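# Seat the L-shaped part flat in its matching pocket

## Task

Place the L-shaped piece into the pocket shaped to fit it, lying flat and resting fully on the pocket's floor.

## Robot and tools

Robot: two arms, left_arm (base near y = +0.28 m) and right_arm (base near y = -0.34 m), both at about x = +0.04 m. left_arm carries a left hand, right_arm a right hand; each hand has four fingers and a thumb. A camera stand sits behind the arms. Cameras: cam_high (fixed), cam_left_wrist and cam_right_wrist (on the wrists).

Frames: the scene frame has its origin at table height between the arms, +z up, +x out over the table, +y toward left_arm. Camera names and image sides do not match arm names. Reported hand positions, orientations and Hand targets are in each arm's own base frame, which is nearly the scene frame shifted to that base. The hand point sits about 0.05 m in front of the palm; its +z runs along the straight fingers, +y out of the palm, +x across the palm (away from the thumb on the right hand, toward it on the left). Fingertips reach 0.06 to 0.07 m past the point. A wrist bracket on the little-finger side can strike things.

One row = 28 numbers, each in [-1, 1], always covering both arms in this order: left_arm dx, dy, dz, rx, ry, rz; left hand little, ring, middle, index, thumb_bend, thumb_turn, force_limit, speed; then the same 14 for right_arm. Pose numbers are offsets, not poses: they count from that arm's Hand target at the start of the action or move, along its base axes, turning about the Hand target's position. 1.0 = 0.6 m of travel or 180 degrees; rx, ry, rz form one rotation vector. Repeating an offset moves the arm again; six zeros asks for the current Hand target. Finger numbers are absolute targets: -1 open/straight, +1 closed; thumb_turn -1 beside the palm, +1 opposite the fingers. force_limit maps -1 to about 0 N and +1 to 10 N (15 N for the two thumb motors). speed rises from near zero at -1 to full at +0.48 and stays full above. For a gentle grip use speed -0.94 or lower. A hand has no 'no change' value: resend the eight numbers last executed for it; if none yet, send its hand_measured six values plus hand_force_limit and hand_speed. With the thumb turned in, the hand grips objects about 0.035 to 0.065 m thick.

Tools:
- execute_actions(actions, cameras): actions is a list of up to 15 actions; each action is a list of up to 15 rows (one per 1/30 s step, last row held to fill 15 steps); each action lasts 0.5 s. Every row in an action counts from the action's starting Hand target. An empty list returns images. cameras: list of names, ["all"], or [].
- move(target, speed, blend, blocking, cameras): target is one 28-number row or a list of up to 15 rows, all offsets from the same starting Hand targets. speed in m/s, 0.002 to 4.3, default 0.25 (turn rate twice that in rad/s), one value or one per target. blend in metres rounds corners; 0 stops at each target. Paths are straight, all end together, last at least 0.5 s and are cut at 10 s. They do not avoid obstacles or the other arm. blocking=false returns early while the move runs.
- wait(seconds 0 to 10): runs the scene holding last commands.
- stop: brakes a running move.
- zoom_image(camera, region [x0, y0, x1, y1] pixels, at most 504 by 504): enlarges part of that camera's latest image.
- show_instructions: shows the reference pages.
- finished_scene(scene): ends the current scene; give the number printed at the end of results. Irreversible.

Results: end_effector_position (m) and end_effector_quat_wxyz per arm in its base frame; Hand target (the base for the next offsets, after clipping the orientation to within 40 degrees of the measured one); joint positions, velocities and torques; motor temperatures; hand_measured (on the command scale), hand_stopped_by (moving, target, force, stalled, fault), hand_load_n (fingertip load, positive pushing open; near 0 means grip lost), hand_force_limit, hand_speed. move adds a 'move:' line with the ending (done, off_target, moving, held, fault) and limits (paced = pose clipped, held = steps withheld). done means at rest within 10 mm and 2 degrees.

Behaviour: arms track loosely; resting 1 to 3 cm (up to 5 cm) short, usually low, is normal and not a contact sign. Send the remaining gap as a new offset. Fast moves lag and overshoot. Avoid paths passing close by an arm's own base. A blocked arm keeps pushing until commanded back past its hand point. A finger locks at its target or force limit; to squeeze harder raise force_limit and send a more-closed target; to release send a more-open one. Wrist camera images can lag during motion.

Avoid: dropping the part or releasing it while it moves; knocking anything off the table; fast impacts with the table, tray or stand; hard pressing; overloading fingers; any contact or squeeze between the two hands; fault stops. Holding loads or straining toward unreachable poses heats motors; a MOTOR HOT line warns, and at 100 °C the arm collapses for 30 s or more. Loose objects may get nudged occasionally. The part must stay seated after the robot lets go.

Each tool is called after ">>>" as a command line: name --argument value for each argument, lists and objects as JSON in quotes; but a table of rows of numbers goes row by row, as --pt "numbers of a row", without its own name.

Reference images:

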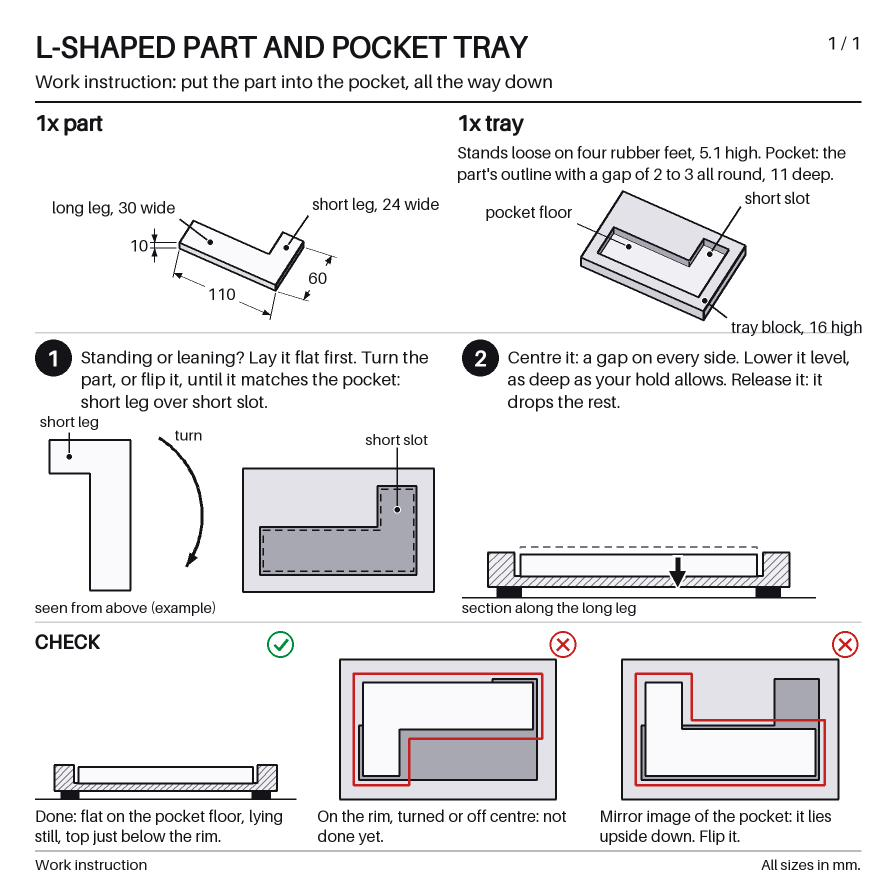

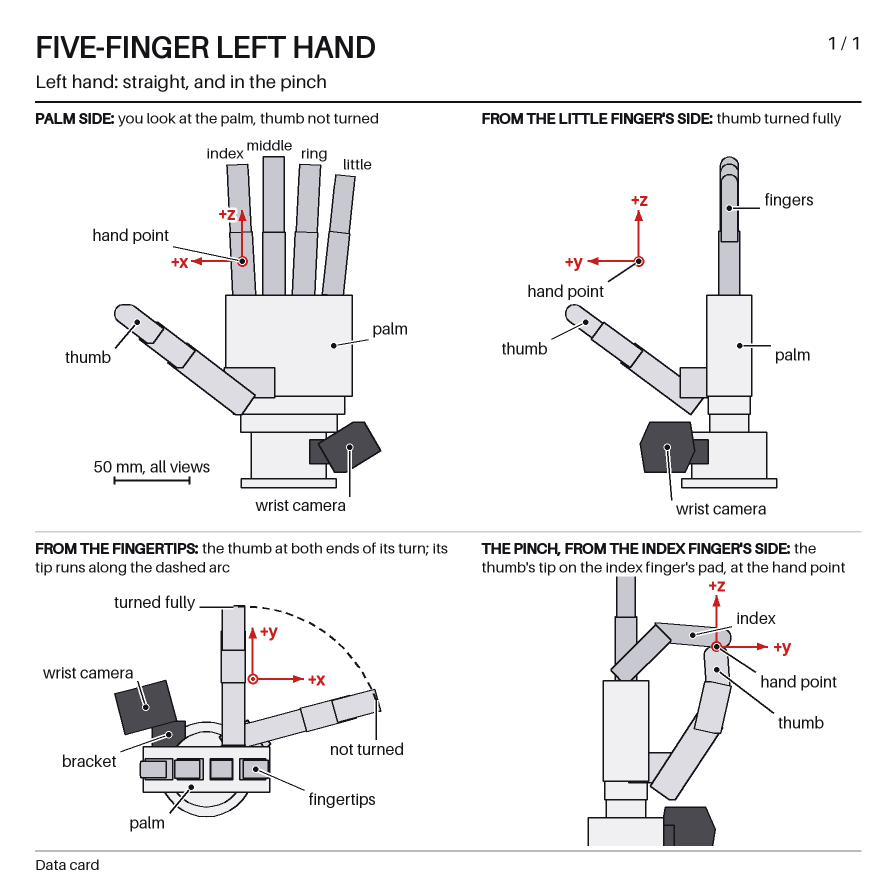

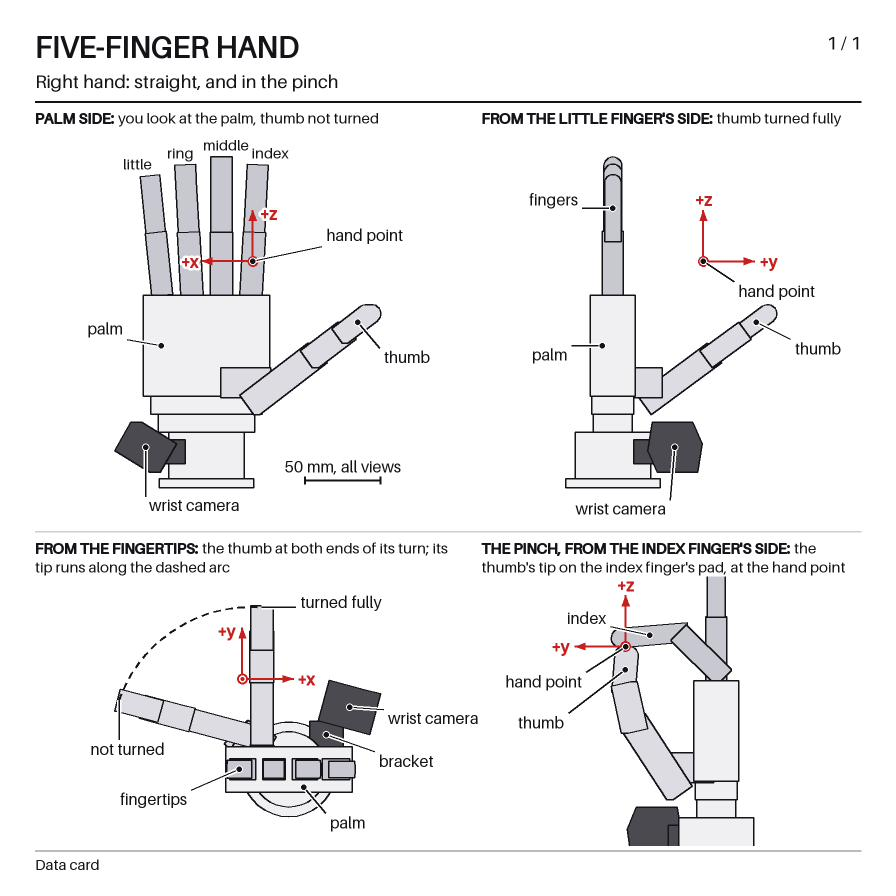

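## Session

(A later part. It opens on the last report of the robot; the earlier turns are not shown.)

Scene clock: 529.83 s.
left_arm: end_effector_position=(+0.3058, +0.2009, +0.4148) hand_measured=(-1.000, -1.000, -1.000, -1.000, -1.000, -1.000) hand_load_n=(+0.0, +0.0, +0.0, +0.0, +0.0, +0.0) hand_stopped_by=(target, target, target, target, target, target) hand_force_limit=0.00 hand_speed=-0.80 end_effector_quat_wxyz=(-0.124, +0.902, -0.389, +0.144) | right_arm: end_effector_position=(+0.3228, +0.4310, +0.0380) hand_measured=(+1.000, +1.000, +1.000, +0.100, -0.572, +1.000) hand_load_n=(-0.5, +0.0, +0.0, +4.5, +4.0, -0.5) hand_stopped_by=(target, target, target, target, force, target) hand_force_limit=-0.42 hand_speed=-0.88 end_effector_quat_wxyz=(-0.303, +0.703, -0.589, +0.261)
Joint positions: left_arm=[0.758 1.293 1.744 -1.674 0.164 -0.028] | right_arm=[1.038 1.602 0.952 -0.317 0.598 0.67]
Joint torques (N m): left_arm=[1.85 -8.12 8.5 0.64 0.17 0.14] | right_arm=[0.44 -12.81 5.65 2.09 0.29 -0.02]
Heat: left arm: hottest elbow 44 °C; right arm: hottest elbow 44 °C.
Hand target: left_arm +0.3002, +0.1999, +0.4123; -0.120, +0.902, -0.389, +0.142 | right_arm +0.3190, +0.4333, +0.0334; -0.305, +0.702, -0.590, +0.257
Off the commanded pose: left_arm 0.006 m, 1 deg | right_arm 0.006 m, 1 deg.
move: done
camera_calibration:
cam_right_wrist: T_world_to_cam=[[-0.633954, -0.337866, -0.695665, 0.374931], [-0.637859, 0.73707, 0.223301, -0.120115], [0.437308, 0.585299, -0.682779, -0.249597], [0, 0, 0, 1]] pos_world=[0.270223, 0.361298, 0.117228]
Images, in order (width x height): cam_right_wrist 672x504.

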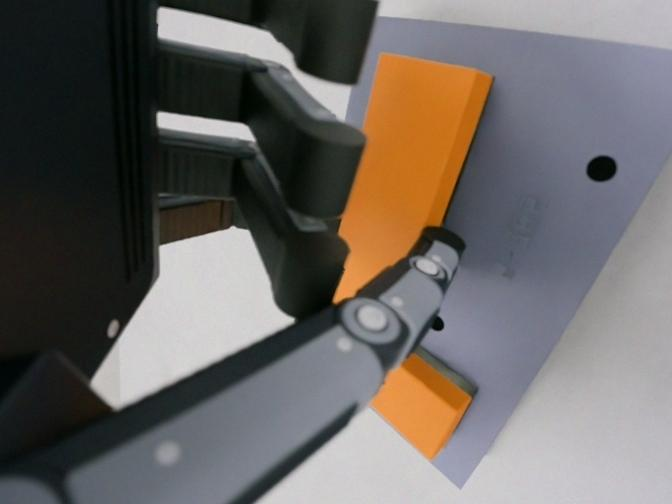

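>>> move --target '[0,0,0,0,0,0,-1,-1,-1,-1,-1,-1,0,-0.8,0.004,0.0055,0.0,0,0,0,1,1,1,0.1,0.1,1,-0.42,-0.88]' --speed 0.05 --cameras '["cam_right_wrist"]'

Scene clock: 562.10 s.
left_arm: end_effector_position=(+0.3058, +0.2009, +0.4148) hand_measured=(-1.000, -1.000, -1.000, -1.000, -1.000, -1.000) hand_load_n=(+0.0, +0.0, +0.0, +0.0, +0.0, +0.0) hand_stopped_by=(target, target, target, target, target, target) hand_force_limit=0.00 hand_speed=-0.80 end_effector_quat_wxyz=(-0.124, +0.902, -0.389, +0.144) | right_arm: end_effector_position=(+0.3227, +0.4311, +0.0380) hand_measured=(+1.000, +1.000, +1.000, +0.100, -0.572, +1.000) hand_load_n=(+0.0, +0.0, +0.0, +4.5, +3.5, -0.5) hand_stopped_by=(target, target, target, target, force, target) hand_force_limit=-0.42 hand_speed=-0.88 end_effector_quat_wxyz=(-0.303, +0.703, -0.589, +0.261)
Joint positions: left_arm=[0.758 1.293 1.744 -1.674 0.164 -0.028] | right_arm=[1.038 1.602 0.952 -0.317 0.597 0.67]
Joint torques (N m): left_arm=[1.9 -8.18 8.51 0.66 0.17 0.14] | right_arm=[0.32 -11.99 6.43 2.03 0.3 -0.04]
Heat: left arm: hottest elbow 44 °C; right arm: hottest elbow 44 °C.
Hand target: left_arm +0.3002, +0.1999, +0.4123; -0.120, +0.902, -0.389, +0.142 | right_arm +0.3214, +0.4366, +0.0334; -0.305, +0.702, -0.590, +0.257
Off the commanded pose: left_arm 0.006 m, 1 deg | right_arm 0.007 m, 1 deg.
move: done
camera_calibration:
cam_right_wrist: T_world_to_cam=[[-0.634095, -0.337841, -0.695548, 0.374946], [-0.637922, 0.736917, 0.223626, -0.12008], [0.437011, 0.585506, -0.682791, -0.24959], [0, 0, 0, 1]] pos_world=[0.270223, 0.361298, 0.117228]
Images, in order (width x height): cam_right_wrist 672x504.

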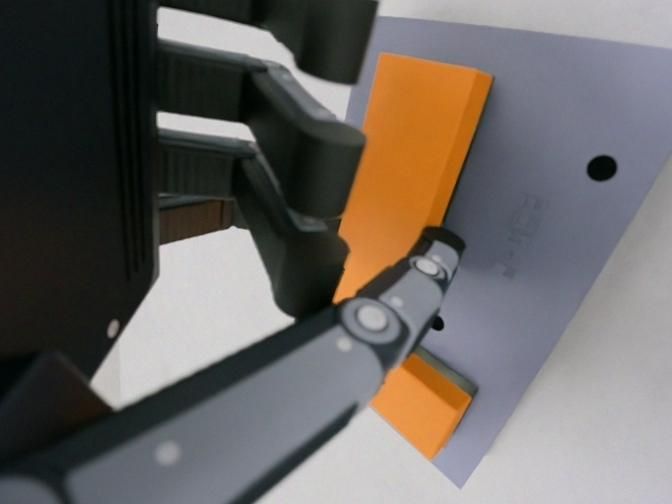

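>>> move --pt "0 0 0 0 0 0 -1 -1 -1 -1 -1 -1 0 -0.8 0.001 0.0015 0.05 0 0 0 1 1 1 0.1 0.1 1 -0.42 -0.88" --pt "0 0 0 0 0 0 -1 -1 -1 -1 -1 -1 0 -0.8 0.001 0.0015 0.004 0 0 0 1 1 1 0.1 0.1 1 -0.42 -0.88" --speed 0.08 --cameras '["cam_right_wrist"]'

>>> zoom_image --camera "cam_right_wrist" --region '[340, 20, 560, 185]'

>>> zoom_image --camera "cam_right_wrist" --region '[360, 330, 520, 490]'

Scene clock: 575.03 s.
left_arm: end_effector_position=(+0.3058, +0.2009, +0.4148) hand_measured=(-1.000, -1.000, -1.000, -1.000, -1.000, -1.000) hand_load_n=(+0.0, +0.5, +0.0, +0.0, +0.0, +0.0) hand_stopped_by=(target, target, target, target, target, target) hand_force_limit=0.00 hand_speed=-0.80 end_effector_quat_wxyz=(-0.124, +0.902, -0.389, +0.144) | right_arm: end_effector_position=(+0.3215, +0.4292, +0.0360) hand_measured=(+1.000, +1.000, +1.000, +0.100, -0.572, +1.000) hand_load_n=(+0.0, +0.0, +0.0, +4.5, +4.0, +0.0) hand_stopped_by=(target, target, target, target, force, target) hand_force_limit=-0.42 hand_speed=-0.88 end_effector_quat_wxyz=(-0.298, +0.705, -0.588, +0.261)
Joint positions: left_arm=[0.758 1.293 1.744 -1.674 0.164 -0.028] | right_arm=[1.038 1.604 0.952 -0.326 0.597 0.67]
Joint torques (N m): left_arm=[1.9 -8.06 8.49 0.65 0.17 0.14] | right_arm=[0.26 -12.63 6.94 2.03 0.32 -0.04]
Heat: left arm: hottest elbow 44 °C; right arm: hottest elbow 44 °C.
Hand target: left_arm +0.3002, +0.1999, +0.4123; -0.120, +0.902, -0.389, +0.142 | right_arm +0.3221, +0.4375, +0.0358; -0.305, +0.702, -0.590, +0.257
Off the commanded pose: left_arm 0.006 m, 1 deg | right_arm 0.008 m, 1 deg.
move: done
camera_calibration:
cam_right_wrist: T_world_to_cam=[[-0.637798, -0.344089, -0.689069, 0.375836], [-0.636922, 0.73867, 0.220673, -0.119958], [0.433064, 0.579628, -0.69028, -0.245286], [0, 0, 0, 1]] pos_world=[0.269528, 0.360105, 0.116133]
Images, in order (width x height): cam_right_wrist 672x504.

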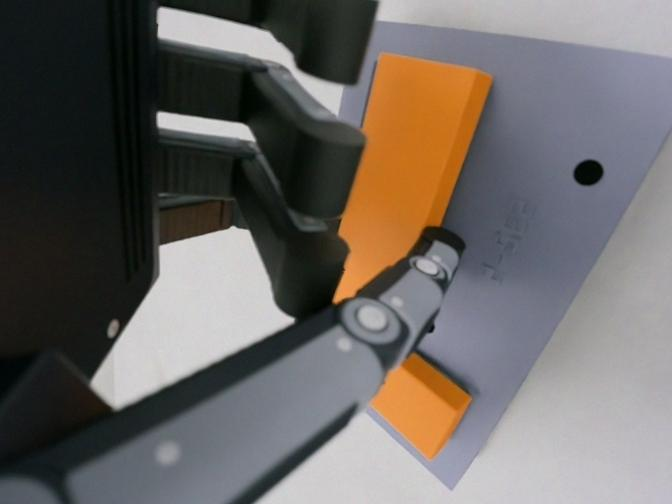

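Scaled by 2.291 from the camera's 672x504 image, which has a finer 960x720 frame.

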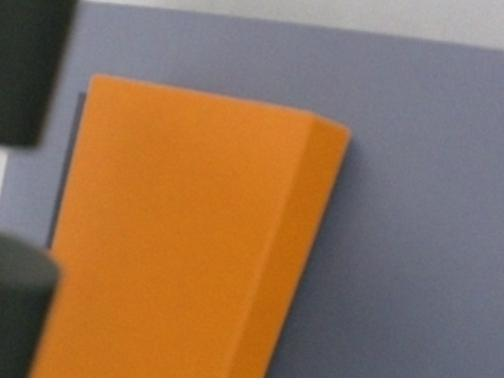

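Scaled by 3.150 from the camera's 672x504 image, which has a finer 960x720 frame.

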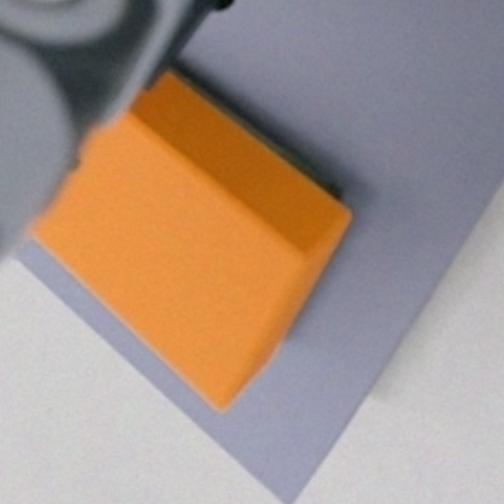

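>>> move --pt "0 0 0 0 0 0 -1 -1 -1 -1 -1 -1 0 -0.8 0.0 0.0 0.09 0 0 0 1 1 1 0.1 0.1 1 -0.42 -0.88" --pt "0 0 0 0 0 0 -1 -1 -1 -1 -1 -1 0 -0.8 0.0 0.0 -0.0015 0 0 0 1 1 1 0.1 0.1 1 -0.42 -0.88" --speed '[0.15, 0.06]' --cameras '["cam_right_wrist"]'

>>> zoom_image --camera "cam_right_wrist" --region '[340, 20, 560, 185]'

>>> zoom_image --camera "cam_right_wrist" --region '[360, 330, 520, 490]'

Scene clock: 587.50 s.
left_arm: end_effector_position=(+0.3058, +0.2009, +0.4148) hand_measured=(-1.000, -1.000, -1.000, -1.000, -1.000, -1.000) hand_load_n=(+0.0, +0.0, +0.0, +0.0, +0.0, +0.0) hand_stopped_by=(target, target, target, target, target, target) hand_force_limit=0.00 hand_speed=-0.80 end_effector_quat_wxyz=(-0.124, +0.902, -0.389, +0.144) | right_arm: end_effector_position=(+0.3245, +0.4346, +0.0410) hand_measured=(+1.000, +1.000, +1.000, +0.100, -0.572, +1.000) hand_load_n=(+0.0, +0.0, +0.0, +4.5, +4.0, -0.5) hand_stopped_by=(target, target, target, target, force, target) hand_force_limit=-0.42 hand_speed=-0.88 end_effector_quat_wxyz=(-0.304, +0.702, -0.589, +0.260)
Joint positions: left_arm=[0.758 1.293 1.744 -1.674 0.164 -0.028] | right_arm=[1.038 1.605 0.964 -0.323 0.596 0.67]
Joint torques (N m): left_arm=[1.9 -8.12 8.5 0.65 0.17 0.14] | right_arm=[0.44 -12.57 6 2.04 0.33 -0.05]
Heat: left arm: hottest elbow 44 °C; right arm: hottest elbow 45 °C.
Hand target: left_arm +0.3002, +0.1999, +0.4123; -0.120, +0.902, -0.389, +0.142 | right_arm +0.3220, +0.4374, +0.0349; -0.305, +0.702, -0.590, +0.257
Off the commanded pose: left_arm 0.006 m, 1 deg | right_arm 0.007 m, 0 deg.
move: done
camera_calibration:
cam_right_wrist: T_world_to_cam=[[-0.633334, -0.33611, -0.697079, 0.378493], [-0.638601, 0.735777, 0.225435, -0.121605], [0.437124, 0.58793, -0.680632, -0.25157], [0, 0, 0, 1]] pos_world=[0.272023, 0.364595, 0.120027]
Images, in order (width x height): cam_right_wrist 672x504.

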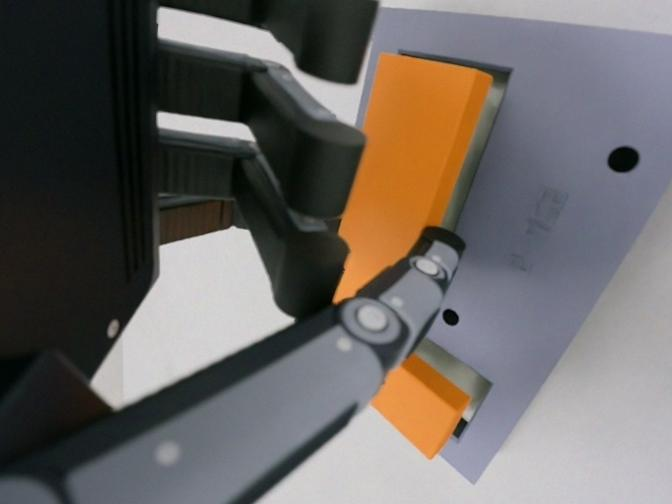

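Scaled by 2.291 from the camera's 672x504 image, which has a finer 960x720 frame.

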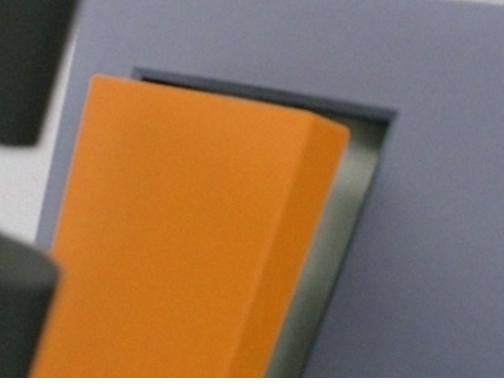

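Scaled by 3.150 from the camera's 672x504 image, which has a finer 960x720 frame.

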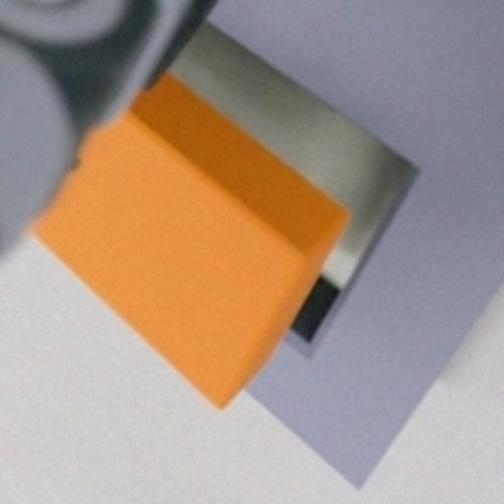

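>>> move --target '[0,0,0,0,0,0,-1,-1,-1,-1,-1,-1,0,-0.8,0.0008,-0.0022,-0.0125,0,0,0,1,1,1,0.1,0.1,1,-0.42,-0.88]' --speed 0.04 --cameras '["cam_right_wrist"]'

>>> zoom_image --camera "cam_right_wrist" --region '[340, 20, 560, 185]'

>>> zoom_image --camera "cam_right_wrist" --region '[360, 330, 520, 490]'

Scene clock: 609.57 s.
left_arm: end_effector_position=(+0.3058, +0.2009, +0.4148) hand_measured=(-1.000, -1.000, -1.000, -1.000, -1.000, -1.000) hand_load_n=(+0.0, +0.0, +0.0, +0.0, +0.0, +0.0) hand_stopped_by=(target, target, target, target, target, target) hand_force_limit=0.00 hand_speed=-0.80 end_effector_quat_wxyz=(-0.124, +0.902, -0.389, +0.144) | right_arm: end_effector_position=(+0.3247, +0.4348, +0.0353) hand_measured=(+1.000, +1.000, +1.000, +0.100, -0.572, +1.000) hand_load_n=(+0.0, +0.0, +0.0, +4.5, +3.5, -0.5) hand_stopped_by=(target, target, target, target, force, target) hand_force_limit=-0.42 hand_speed=-0.88 end_effector_quat_wxyz=(-0.306, +0.702, -0.589, +0.260)
Joint positions: left_arm=[0.758 1.293 1.744 -1.674 0.164 -0.028] | right_arm=[1.038 1.614 0.955 -0.3 0.596 0.67]
Joint torques (N m): left_arm=[1.9 -8.06 8.47 0.64 0.17 0.14] | right_arm=[0.15 -12.4 5.83 2.1 0.29 -0.07]
Heat: left arm: hottest elbow 44 °C; right arm: hottest elbow 44 °C.
Hand target: left_arm +0.3002, +0.1999, +0.4123; -0.120, +0.902, -0.389, +0.142 | right_arm +0.3226, +0.4362, +0.0275; -0.305, +0.702, -0.590, +0.257
Off the commanded pose: left_arm 0.006 m, 1 deg | right_arm 0.008 m, 0 deg.
move: done
camera_calibration:
cam_right_wrist: T_world_to_cam=[[-0.631722, -0.333388, -0.699842, 0.373019], [-0.639137, 0.734877, 0.226848, -0.119818], [0.438669, 0.5906, -0.677319, -0.2575], [0, 0, 0, 1]] pos_world=[0.272021, 0.364492, 0.113825]
Images, in order (width x height): cam_right_wrist 672x504.

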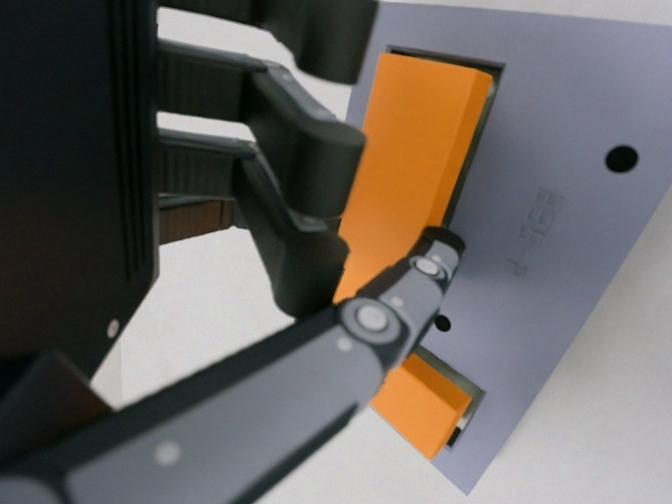

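Scaled by 2.291 from the camera's 672x504 image, which has a finer 960x720 frame.

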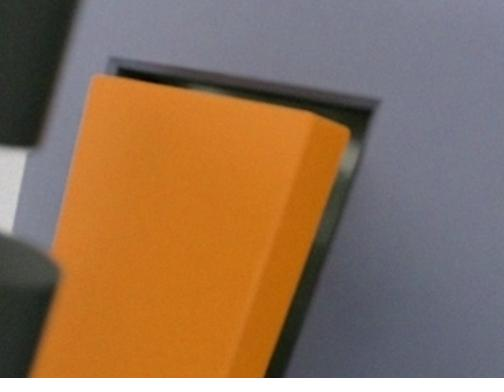

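Scaled by 3.150 from the camera's 672x504 image, which has a finer 960x720 frame.

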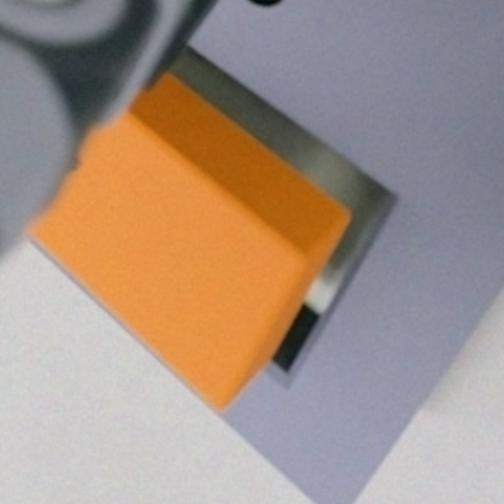

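>>> move --target '[0,0,0,0,0,0,-1,-1,-1,-1,-1,-1,0,-0.8,0.001,-0.0025,-0.0075,0,0,0,1,1,1,0.1,0.1,1,-0.42,-0.88]' --speed 0.04 --cameras '["cam_right_wrist"]'

>>> zoom_image --camera "cam_right_wrist" --region '[340, 20, 560, 185]'

>>> zoom_image --camera "cam_right_wrist" --region '[360, 330, 520, 490]'

Scene clock: 628.00 s.
left_arm: end_effector_position=(+0.3058, +0.2009, +0.4148) hand_measured=(-1.000, -1.000, -1.000, -1.000, -1.000, -1.000) hand_load_n=(+0.0, +0.0, +0.0, +0.0, +0.0, +0.0) hand_stopped_by=(target, target, target, target, target, target) hand_force_limit=0.00 hand_speed=-0.80 end_effector_quat_wxyz=(-0.124, +0.902, -0.389, +0.144) | right_arm: end_effector_position=(+0.3251, +0.4358, +0.0347) hand_measured=(+1.000, +1.000, +1.000, +0.100, -0.572, +1.000) hand_load_n=(+0.0, +0.0, +0.0, +3.0, +4.0, -0.5) hand_stopped_by=(target, target, target, target, force, target) hand_force_limit=-0.42 hand_speed=-0.88 end_effector_quat_wxyz=(-0.310, +0.700, -0.589, +0.259)
Joint positions: left_arm=[0.758 1.293 1.744 -1.674 0.164 -0.028] | right_arm=[1.038 1.615 0.95 -0.287 0.595 0.67]
Joint torques (N m): left_arm=[1.9 -8.12 8.5 0.65 0.17 0.14] | right_arm=[-0.21 -12.04 5.44 2.32 0.25 -0.09]
Heat: left arm: hottest elbow 44 °C; right arm: hottest elbow 43 °C.
Hand target: left_arm +0.3002, +0.1999, +0.4123; -0.120, +0.902, -0.389, +0.142 | right_arm +0.3231, +0.4346, +0.0229; -0.305, +0.702, -0.590, +0.257
Off the commanded pose: left_arm 0.006 m, 1 deg | right_arm 0.012 m, 1 deg.
move: off_target (right_arm)
camera_calibration:
cam_right_wrist: T_world_to_cam=[[-0.628985, -0.328361, -0.704668, 0.370262], [-0.640293, 0.732883, 0.230016, -0.119064], [0.440911, 0.595871, -0.67122, -0.261878], [0, 0, 0, 1]] pos_world=[0.272118, 0.364885, 0.112521]
Images, in order (width x height): cam_right_wrist 672x504.

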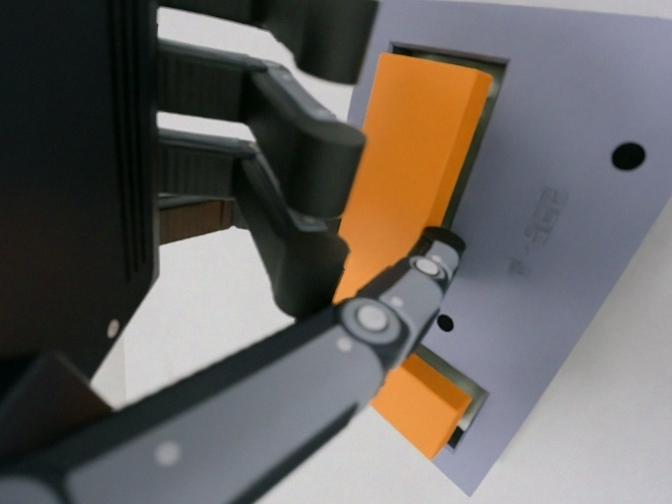

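Scaled by 2.291 from the camera's 672x504 image, which has a finer 960x720 frame.

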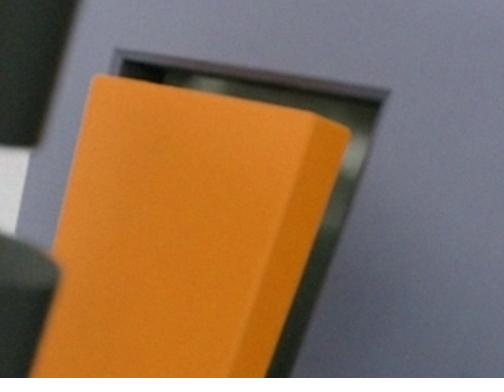

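Scaled by 3.150 from the camera's 672x504 image, which has a finer 960x720 frame.

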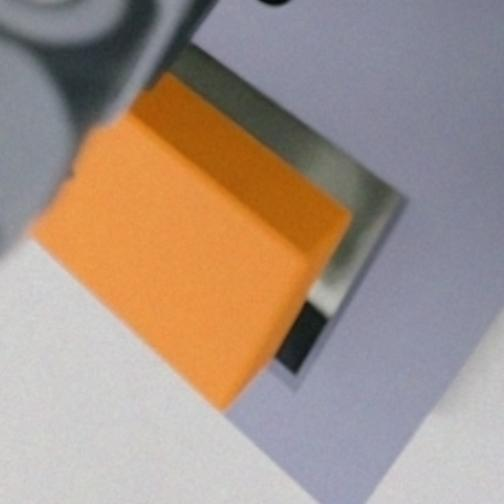

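>>> move --target '[0,0,0,0,0,0,-1,-1,-1,-1,-1,-1,0,-0.8,0.0107,-0.006,0.04,0,0,0,1,1,1,0.1,0.1,1,-0.42,-0.88]' --speed 0.05

Scene clock: 639.43 s.
left_arm: end_effector_position=(+0.3058, +0.2009, +0.4148) hand_measured=(-1.000, -1.000, -1.000, -1.000, -1.000, -1.000) hand_load_n=(+0.0, +0.0, +0.0, +0.0, +0.0, +0.0) hand_stopped_by=(target, target, target, target, target, target) hand_force_limit=0.00 hand_speed=-0.80 end_effector_quat_wxyz=(-0.124, +0.902, -0.389, +0.144) | right_arm: end_effector_position=(+0.3223, +0.4293, +0.0353) hand_measured=(+1.000, +1.000, +1.000, +0.100, -0.572, +1.000) hand_load_n=(+0.0, +0.0, +0.0, +4.5, +3.5, -0.5) hand_stopped_by=(target, target, target, target, force, target) hand_force_limit=-0.42 hand_speed=-0.88 end_effector_quat_wxyz=(-0.299, +0.705, -0.590, +0.257)
Joint positions: left_arm=[0.758 1.293 1.744 -1.674 0.164 -0.028] | right_arm=[1.032 1.604 0.95 -0.321 0.585 0.67]
Joint torques (N m): left_arm=[1.9 -8.12 8.51 0.65 0.17 0.14] | right_arm=[-1.03 -14.45 7.27 1.17 0.29 -0.24]
Heat: left arm: hottest elbow 44 °C; right arm: hottest elbow 43 °C.
Hand target: left_arm +0.3002, +0.1999, +0.4123; -0.120, +0.902, -0.389, +0.142 | right_arm +0.3296, +0.4309, +0.0469; -0.305, +0.702, -0.590, +0.257
Off the commanded pose: left_arm 0.006 m, 1 deg | right_arm 0.014 m, 1 deg.
move: off_target (right_arm)

>>> move --target '[0,0,0,0,0,0,-1,-1,-1,-1,-1,-1,0,-0.8,-0.0165,0.012,0.04,0,0,0,1,1,1,0.1,0.1,1,-0.42,-0.88]' --speed 0.08

Scene clock: 644.70 s.
left_arm: end_effector_position=(+0.3058, +0.2009, +0.4148) hand_measured=(-1.000, -1.000, -1.000, -1.000, -1.000, -1.000) hand_load_n=(+0.0, +0.0, +0.0, +0.0, +0.0, +0.0) hand_stopped_by=(target, target, target, target, target, target) hand_force_limit=0.00 hand_speed=-0.80 end_effector_quat_wxyz=(-0.124, +0.902, -0.389, +0.144) | right_arm: end_effector_position=(+0.3126, +0.4152, +0.0450) hand_measured=(+1.000, +1.000, +1.000, +0.100, -0.572, +1.000) hand_load_n=(+0.0, +0.0, +0.0, +4.5, +3.5, -0.5) hand_stopped_by=(target, target, target, target, force, target) hand_force_limit=-0.42 hand_speed=-0.88 end_effector_quat_wxyz=(-0.278, +0.714, -0.586, +0.263)
Joint positions: left_arm=[0.758 1.293 1.744 -1.674 0.164 -0.028] | right_arm=[1.037 1.565 0.95 -0.406 0.593 0.67]
Joint torques (N m): left_arm=[1.85 -8.06 8.5 0.65 0.17 0.14] | right_arm=[0.97 -13.92 9.74 1.11 0.61 0.03]
Heat: left arm: hottest elbow 44 °C; right arm: hottest elbow 43 °C.
Hand target: left_arm +0.3002, +0.1999, +0.4123; -0.120, +0.902, -0.389, +0.142 | right_arm +0.3197, +0.4382, +0.0710; -0.305, +0.702, -0.590, +0.257
Off the commanded pose: left_arm 0.006 m, 1 deg | right_arm 0.035 m, 3 deg.
move: off_target (right_arm)

>>> move --pt "0 0 0 0 0 0 -1 -1 -1 -1 -1 -1 0 -0.8 0.0068 -0.0033 0.033 0 0 0 1 1 1 0.1 0.1 1 -0.42 -0.88" --pt "0 0 0 0 0 0 -1 -1 -1 -1 -1 -1 0 -0.8 0.0068 -0.0033 -0.0602 0 0 0 1 1 1 0.1 0.1 1 -0.42 -0.88" --speed '[0.15, 0.06]' --cameras '["cam_right_wrist"]'

>>> zoom_image --camera "cam_right_wrist" --region '[340, 20, 560, 185]'

>>> zoom_image --camera "cam_right_wrist" --region '[360, 330, 520, 490]'

Scene clock: 655.17 s.
left_arm: end_effector_position=(+0.3058, +0.2009, +0.4148) hand_measured=(-1.000, -1.000, -1.000, -1.000, -1.000, -1.000) hand_load_n=(+0.0, +0.0, +0.0, +0.0, +0.0, +0.0) hand_stopped_by=(target, target, target, target, target, target) hand_force_limit=0.00 hand_speed=-0.80 end_effector_quat_wxyz=(-0.124, +0.902, -0.389, +0.144) | right_arm: end_effector_position=(+0.3244, +0.4351, +0.0410) hand_measured=(+1.000, +1.000, +1.000, +0.100, -0.572, +1.000) hand_load_n=(+0.0, +0.0, +0.0, +4.5, +3.5, -0.5) hand_stopped_by=(target, target, target, target, force, target) hand_force_limit=-0.42 hand_speed=-0.88 end_effector_quat_wxyz=(-0.305, +0.702, -0.589, +0.259)
Joint positions: left_arm=[0.758 1.293 1.744 -1.674 0.164 -0.028] | right_arm=[1.037 1.604 0.963 -0.32 0.593 0.67]
Joint torques (N m): left_arm=[1.9 -8.12 8.49 0.64 0.17 0.14] | right_arm=[-0.15 -12.4 5.98 2.04 0.36 -0.08]
Heat: left arm: hottest elbow 44 °C; right arm: hottest elbow 44 °C.
Hand target: left_arm +0.3002, +0.1999, +0.4123; -0.120, +0.902, -0.389, +0.142 | right_arm +0.3238, +0.4361, +0.0348; -0.305, +0.702, -0.590, +0.257
Off the commanded pose: left_arm 0.006 m, 1 deg | right_arm 0.006 m, 0 deg.
move: done
camera_calibration:
cam_right_wrist: T_world_to_cam=[[-0.633463, -0.334497, -0.697737, 0.377913], [-0.639424, 0.734084, 0.228599, -0.121168], [0.435732, 0.590958, -0.678901, -0.252697], [0, 0, 0, 1]] pos_world=[0.272024, 0.364691, 0.119826]
Images, in order (width x height): cam_right_wrist 672x504.

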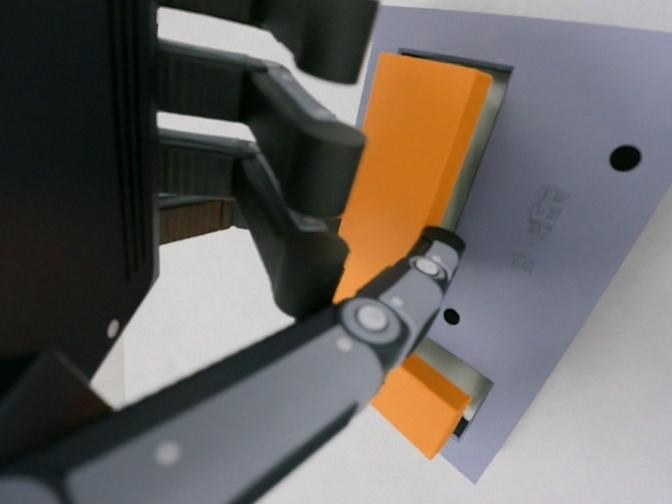

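Scaled by 2.291 from the camera's 672x504 image, which has a finer 960x720 frame.

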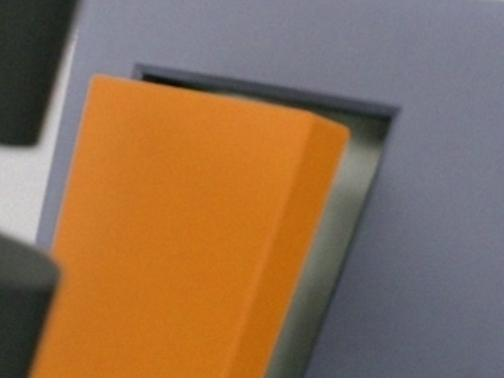

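Scaled by 3.150 from the camera's 672x504 image, which has a finer 960x720 frame.

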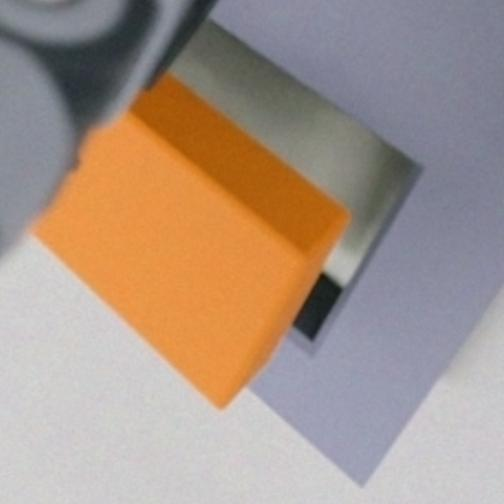

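>>> move --pt "0 0 0 0 0 0 -1 -1 -1 -1 -1 -1 0 -0.8 0.0095 -0.01 0.092 0 0 0 1 1 1 0.1 0.1 1 -0.42 -0.88" --pt "0 0 0 0 0 0 -1 -1 -1 -1 -1 -1 0 -0.8 0.0095 -0.01 0.0 0 0 0 1 1 1 0.1 0.1 1 -0.42 -0.88" --speed '[0.15, 0.06]' --cameras '["cam_right_wrist"]'

>>> zoom_image --camera "cam_right_wrist" --region '[340, 20, 560, 185]'

>>> zoom_image --camera "cam_right_wrist" --region '[360, 330, 520, 490]'

Scene clock: 672.53 s.
left_arm: end_effector_position=(+0.3058, +0.2009, +0.4148) hand_measured=(-1.000, -1.000, -1.000, -1.000, -1.000, -1.000) hand_load_n=(+0.0, +0.0, +0.0, +0.0, +0.0, +0.0) hand_stopped_by=(target, target, target, target, target, target) hand_force_limit=0.00 hand_speed=-0.80 end_effector_quat_wxyz=(-0.124, +0.902, -0.389, +0.144) | right_arm: end_effector_position=(+0.3250, +0.4342, +0.0415) hand_measured=(+1.000, +1.000, +1.000, +0.100, -0.572, +1.000) hand_load_n=(+0.0, +0.0, +0.0, +4.5, +3.5, +0.0) hand_stopped_by=(target, target, target, target, force, target) hand_force_limit=-0.42 hand_speed=-0.88 end_effector_quat_wxyz=(-0.309, +0.701, -0.590, +0.255)
Joint positions: left_arm=[0.758 1.293 1.744 -1.674 0.164 -0.028] | right_arm=[1.032 1.599 0.954 -0.308 0.585 0.67]
Joint torques (N m): left_arm=[1.96 -8.12 8.5 0.65 0.17 0.14] | right_arm=[-0.91 -12.4 6.02 2.06 0.29 -0.23]
Heat: left arm: hottest elbow 44 °C; right arm: hottest elbow 44 °C.
Hand target: left_arm +0.3002, +0.1999, +0.4123; -0.120, +0.902, -0.389, +0.142 | right_arm +0.3294, +0.4303, +0.0349; -0.305, +0.702, -0.590, +0.257
Off the commanded pose: left_arm 0.006 m, 1 deg | right_arm 0.009 m, 1 deg.
move: done
camera_calibration:
cam_right_wrist: T_world_to_cam=[[-0.634211, -0.326258, -0.700951, 0.375138], [-0.639085, 0.731459, 0.237777, -0.119559], [0.43514, 0.598768, -0.672406, -0.255588], [0, 0, 0, 1]] pos_world=[0.272725, 0.362882, 0.119523]
Images, in order (width x height): cam_right_wrist 672x504.

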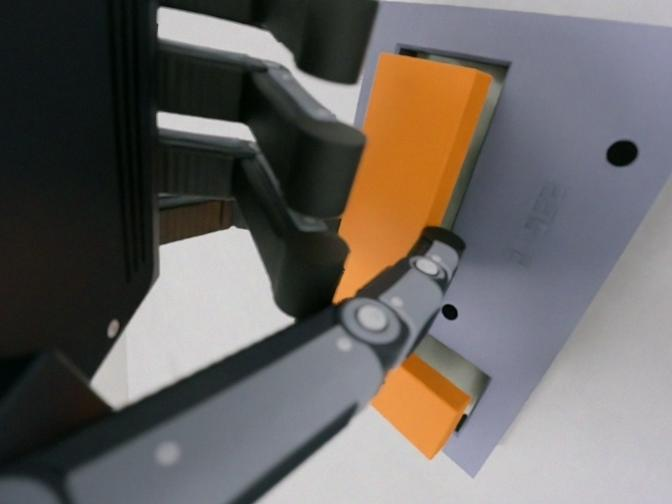

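Scaled by 2.291 from the camera's 672x504 image, which has a finer 960x720 frame.

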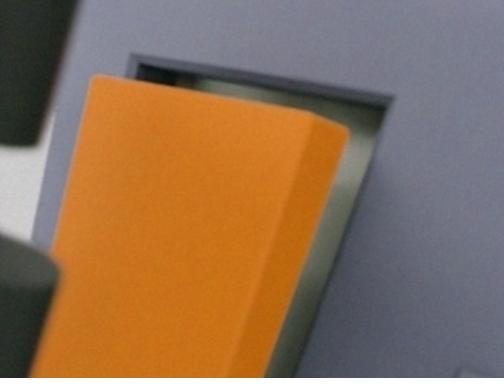

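Scaled by 3.150 from the camera's 672x504 image, which has a finer 960x720 frame.

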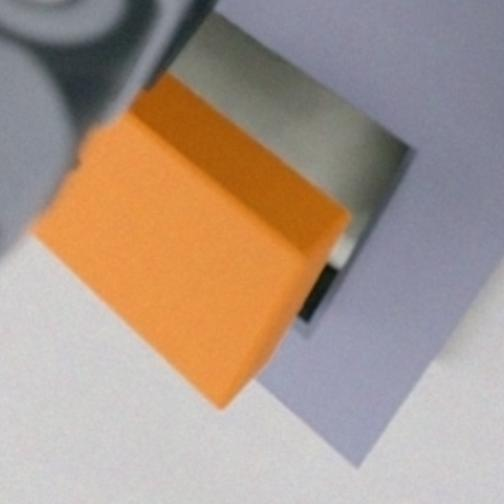

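>>> move --pt "0 0 0 0 0 0 -1 -1 -1 -1 -1 -1 0 -0.8 0.0045 -0.003 0.092 0 0 0 1 1 1 0.1 0.1 1 -0.42 -0.88" --pt "0 0 0 0 0 0 -1 -1 -1 -1 -1 -1 0 -0.8 0.0045 -0.003 0.0 0 0 0 1 1 1 0.1 0.1 1 -0.42 -0.88" --speed '[0.15, 0.06]' --cameras '["cam_right_wrist"]'

>>> zoom_image --camera "cam_right_wrist" --region '[340, 20, 560, 185]'

>>> zoom_image --camera "cam_right_wrist" --region '[360, 330, 520, 490]'

Scene clock: 712.40 s.
left_arm: end_effector_position=(+0.3058, +0.2009, +0.4148) hand_measured=(-1.000, -1.000, -1.000, -1.000, -1.000, -1.000) hand_load_n=(+0.0, +0.0, +0.0, +0.0, +0.0, +0.0) hand_stopped_by=(target, target, target, target, target, target) hand_force_limit=0.00 hand_speed=-0.80 end_effector_quat_wxyz=(-0.124, +0.902, -0.389, +0.144) | right_arm: end_effector_position=(+0.3279, +0.4325, +0.0416) hand_measured=(+1.000, +1.000, +1.000, +0.100, -0.572, +1.000) hand_load_n=(+0.0, +0.0, +0.0, +4.5, +4.0, +0.0) hand_stopped_by=(target, target, target, target, force, target) hand_force_limit=-0.42 hand_speed=-0.88 end_effector_quat_wxyz=(-0.309, +0.699, -0.592, +0.254)
Joint positions: left_arm=[0.758 1.293 1.744 -1.674 0.164 -0.028] | right_arm=[1.025 1.598 0.953 -0.304 0.58 0.668]
Joint torques (N m): left_arm=[1.9 -8.12 8.49 0.64 0.16 0.14] | right_arm=[-0.73 -12.63 5.97 2.1 0.3 -0.31]
Heat: left arm: hottest elbow 44 °C; right arm: hottest elbow 44 °C.
Hand target: left_arm +0.3002, +0.1999, +0.4123; -0.120, +0.902, -0.389, +0.142 | right_arm +0.3321, +0.4285, +0.0348; -0.305, +0.702, -0.590, +0.257
Off the commanded pose: left_arm 0.006 m, 1 deg | right_arm 0.009 m, 1 deg.
move: done
camera_calibration:
cam_right_wrist: T_world_to_cam=[[-0.636224, -0.321067, -0.701524, 0.374902], [-0.635836, 0.733206, 0.241083, -0.118461], [0.436958, 0.599437, -0.670629, -0.256833], [0, 0, 0, 1]] pos_world=[0.275424, 0.36118, 0.119322]
Images, in order (width x height): cam_right_wrist 672x504.

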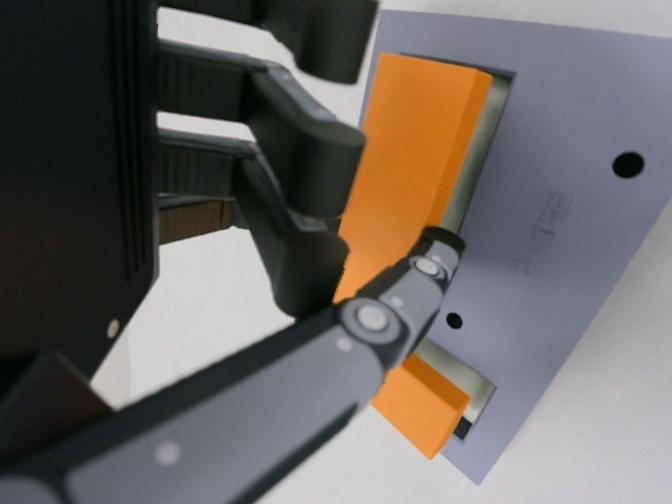

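Scaled by 2.291 from the camera's 672x504 image, which has a finer 960x720 frame.

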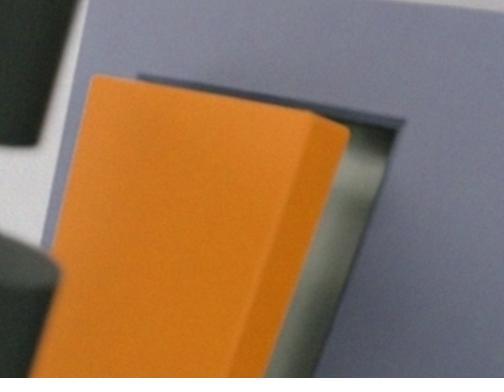

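Scaled by 3.150 from the camera's 672x504 image, which has a finer 960x720 frame.

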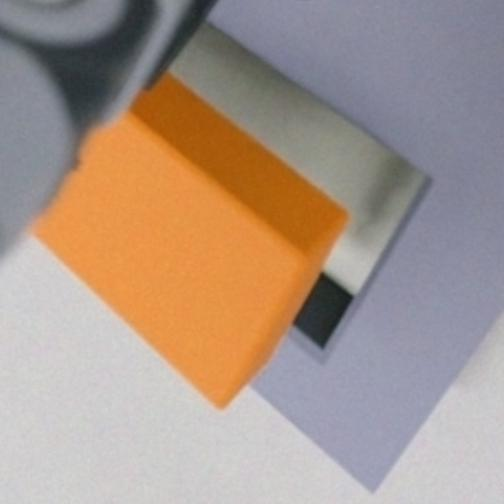

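>>> move --target '[0,0,0,0,0,0,-1,-1,-1,-1,-1,-1,0,-0.8,-0.0002,-0.0005,-0.0145,0,0,0,1,1,1,0.1,0.1,1,-0.42,-0.88]' --speed 0.04 --cameras '["cam_right_wrist"]'

>>> zoom_image --camera "cam_right_wrist" --region '[340, 20, 560, 185]'

>>> zoom_image --camera "cam_right_wrist" --region '[360, 330, 520, 490]'

Scene clock: 729.40 s.
left_arm: end_effector_position=(+0.3058, +0.2009, +0.4148) hand_measured=(-1.000, -1.000, -1.000, -1.000, -1.000, -1.000) hand_load_n=(+0.0, +0.0, +0.0, +0.0, +0.0, -0.5) hand_stopped_by=(target, target, target, target, target, target) hand_force_limit=0.00 hand_speed=-0.80 end_effector_quat_wxyz=(-0.124, +0.902, -0.389, +0.144) | right_arm: end_effector_position=(+0.3284, +0.4329, +0.0352) hand_measured=(+1.000, +1.000, +1.000, +0.100, -0.572, +1.000) hand_load_n=(+0.0, +0.0, +0.0, +4.0, +4.0, -0.5) hand_stopped_by=(target, target, target, target, force, target) hand_force_limit=-0.42 hand_speed=-0.88 end_effector_quat_wxyz=(-0.311, +0.699, -0.592, +0.254)
Joint positions: left_arm=[0.758 1.293 1.744 -1.674 0.164 -0.028] | right_arm=[1.024 1.61 0.945 -0.279 0.58 0.667]
Joint torques (N m): left_arm=[1.9 -8.06 8.49 0.65 0.17 0.14] | right_arm=[-1.03 -12.69 5.87 2.06 0.27 -0.28]
Heat: left arm: hottest elbow 44 °C; right arm: hottest elbow 44 °C.
Hand target: left_arm +0.3002, +0.1999, +0.4123; -0.120, +0.902, -0.389, +0.142 | right_arm +0.3320, +0.4280, +0.0261; -0.305, +0.702, -0.590, +0.257
Off the commanded pose: left_arm 0.006 m, 1 deg | right_arm 0.011 m, 1 deg.
move: off_target (right_arm)
camera_calibration:
cam_right_wrist: T_world_to_cam=[[-0.634318, -0.319778, -0.703835, 0.369754], [-0.636899, 0.732202, 0.241327, -0.116036], [0.438178, 0.60135, -0.668115, -0.262871], [0, 0, 0, 1]] pos_world=[0.275823, 0.361278, 0.11262]
Images, in order (width x height): cam_right_wrist 672x504.

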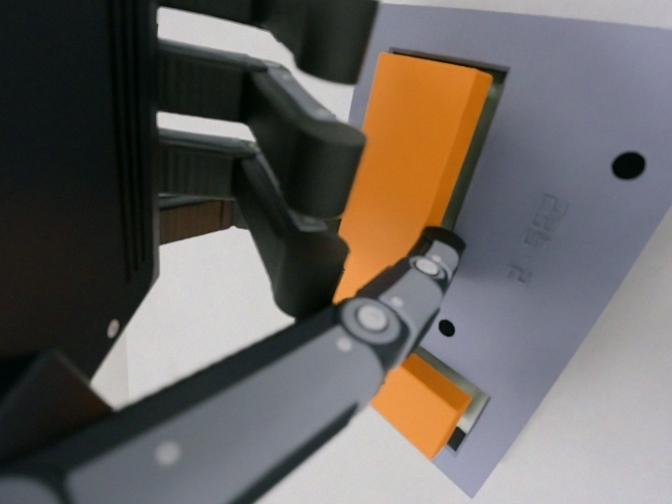

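Scaled by 2.291 from the camera's 672x504 image, which has a finer 960x720 frame.

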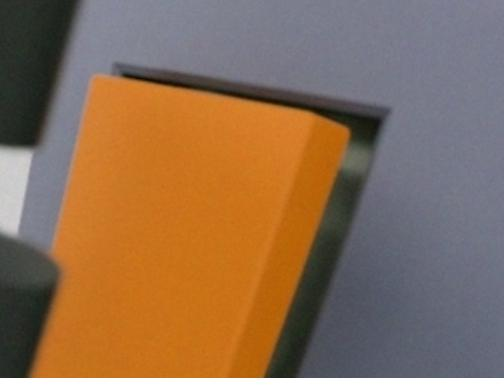

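Scaled by 3.150 from the camera's 672x504 image, which has a finer 960x720 frame.

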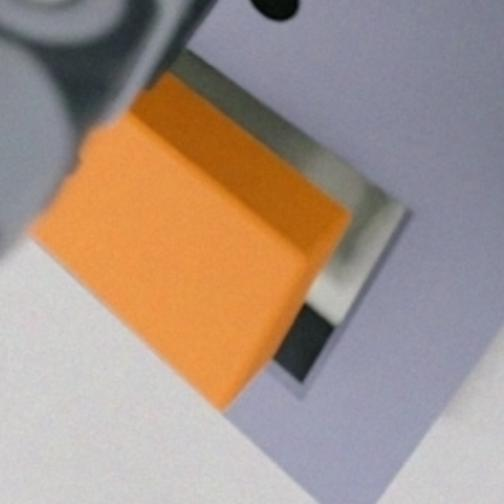

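>>> move --target '[0,0,0,0,0,0,-1,-1,-1,-1,-1,-1,0,-0.8,-0.003,-0.0045,-0.006,0,0,0,1,1,1,0.1,0.1,1,-0.42,-0.88]' --speed 0.04 --cameras '["cam_right_wrist"]'

>>> zoom_image --camera "cam_right_wrist" --region '[340, 20, 560, 185]'

>>> zoom_image --camera "cam_right_wrist" --region '[360, 330, 520, 490]'

Scene clock: 758.17 s.
left_arm: end_effector_position=(+0.3058, +0.2009, +0.4148) hand_measured=(-1.000, -1.000, -1.000, -1.000, -1.000, -1.000) hand_load_n=(+0.0, +0.0, +0.0, +0.0, +0.0, +0.0) hand_stopped_by=(target, target, target, target, target, target) hand_force_limit=0.00 hand_speed=-0.80 end_effector_quat_wxyz=(-0.124, +0.902, -0.389, +0.144) | right_arm: end_effector_position=(+0.3286, +0.4332, +0.0344) hand_measured=(+1.000, +1.000, +1.000, +0.100, -0.572, +1.000) hand_load_n=(+0.0, +0.0, +0.0, +2.0, +4.5, -0.5) hand_stopped_by=(target, target, target, target, force, target) hand_force_limit=-0.42 hand_speed=-0.88 end_effector_quat_wxyz=(-0.315, +0.697, -0.592, +0.253)
Joint positions: left_arm=[0.758 1.293 1.744 -1.674 0.164 -0.028] | right_arm=[1.024 1.61 0.939 -0.265 0.58 0.667]
Joint torques (N m): left_arm=[1.9 -8.12 8.5 0.65 0.17 0.13] | right_arm=[-1.03 -12.34 5.29 1.96 0.29 -0.32]
Heat: left arm: hottest elbow 44 °C; right arm: hottest elbow 43 °C.
Hand target: left_arm +0.3002, +0.1999, +0.4123; -0.120, +0.902, -0.389, +0.142 | right_arm +0.3302, +0.4254, +0.0225; -0.305, +0.702, -0.590, +0.257
Off the commanded pose: left_arm 0.006 m, 1 deg | right_arm 0.014 m, 1 deg.
move: off_target (right_arm)
camera_calibration:
cam_right_wrist: T_world_to_cam=[[-0.631273, -0.315288, -0.708582, 0.366733], [-0.638093, 0.730457, 0.243454, -0.114962], [0.440831, 0.605827, -0.6623, -0.266695], [0, 0, 0, 1]] pos_world=[0.275719, 0.361173, 0.111217]
Images, in order (width x height): cam_right_wrist 672x504.

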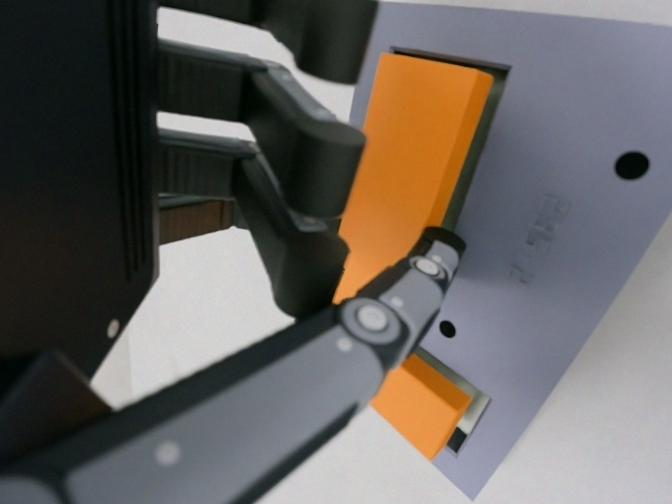

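Scaled by 2.291 from the camera's 672x504 image, which has a finer 960x720 frame.

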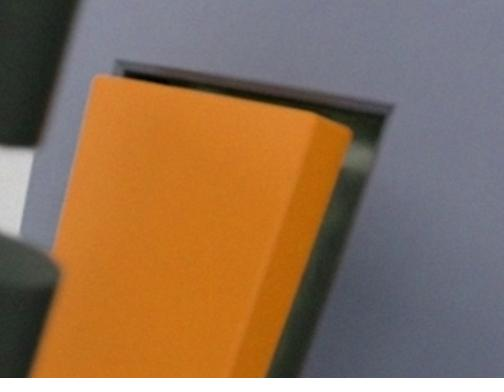

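Scaled by 3.150 from the camera's 672x504 image, which has a finer 960x720 frame.

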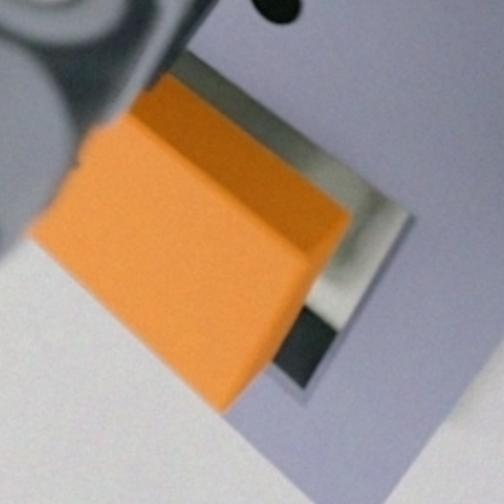

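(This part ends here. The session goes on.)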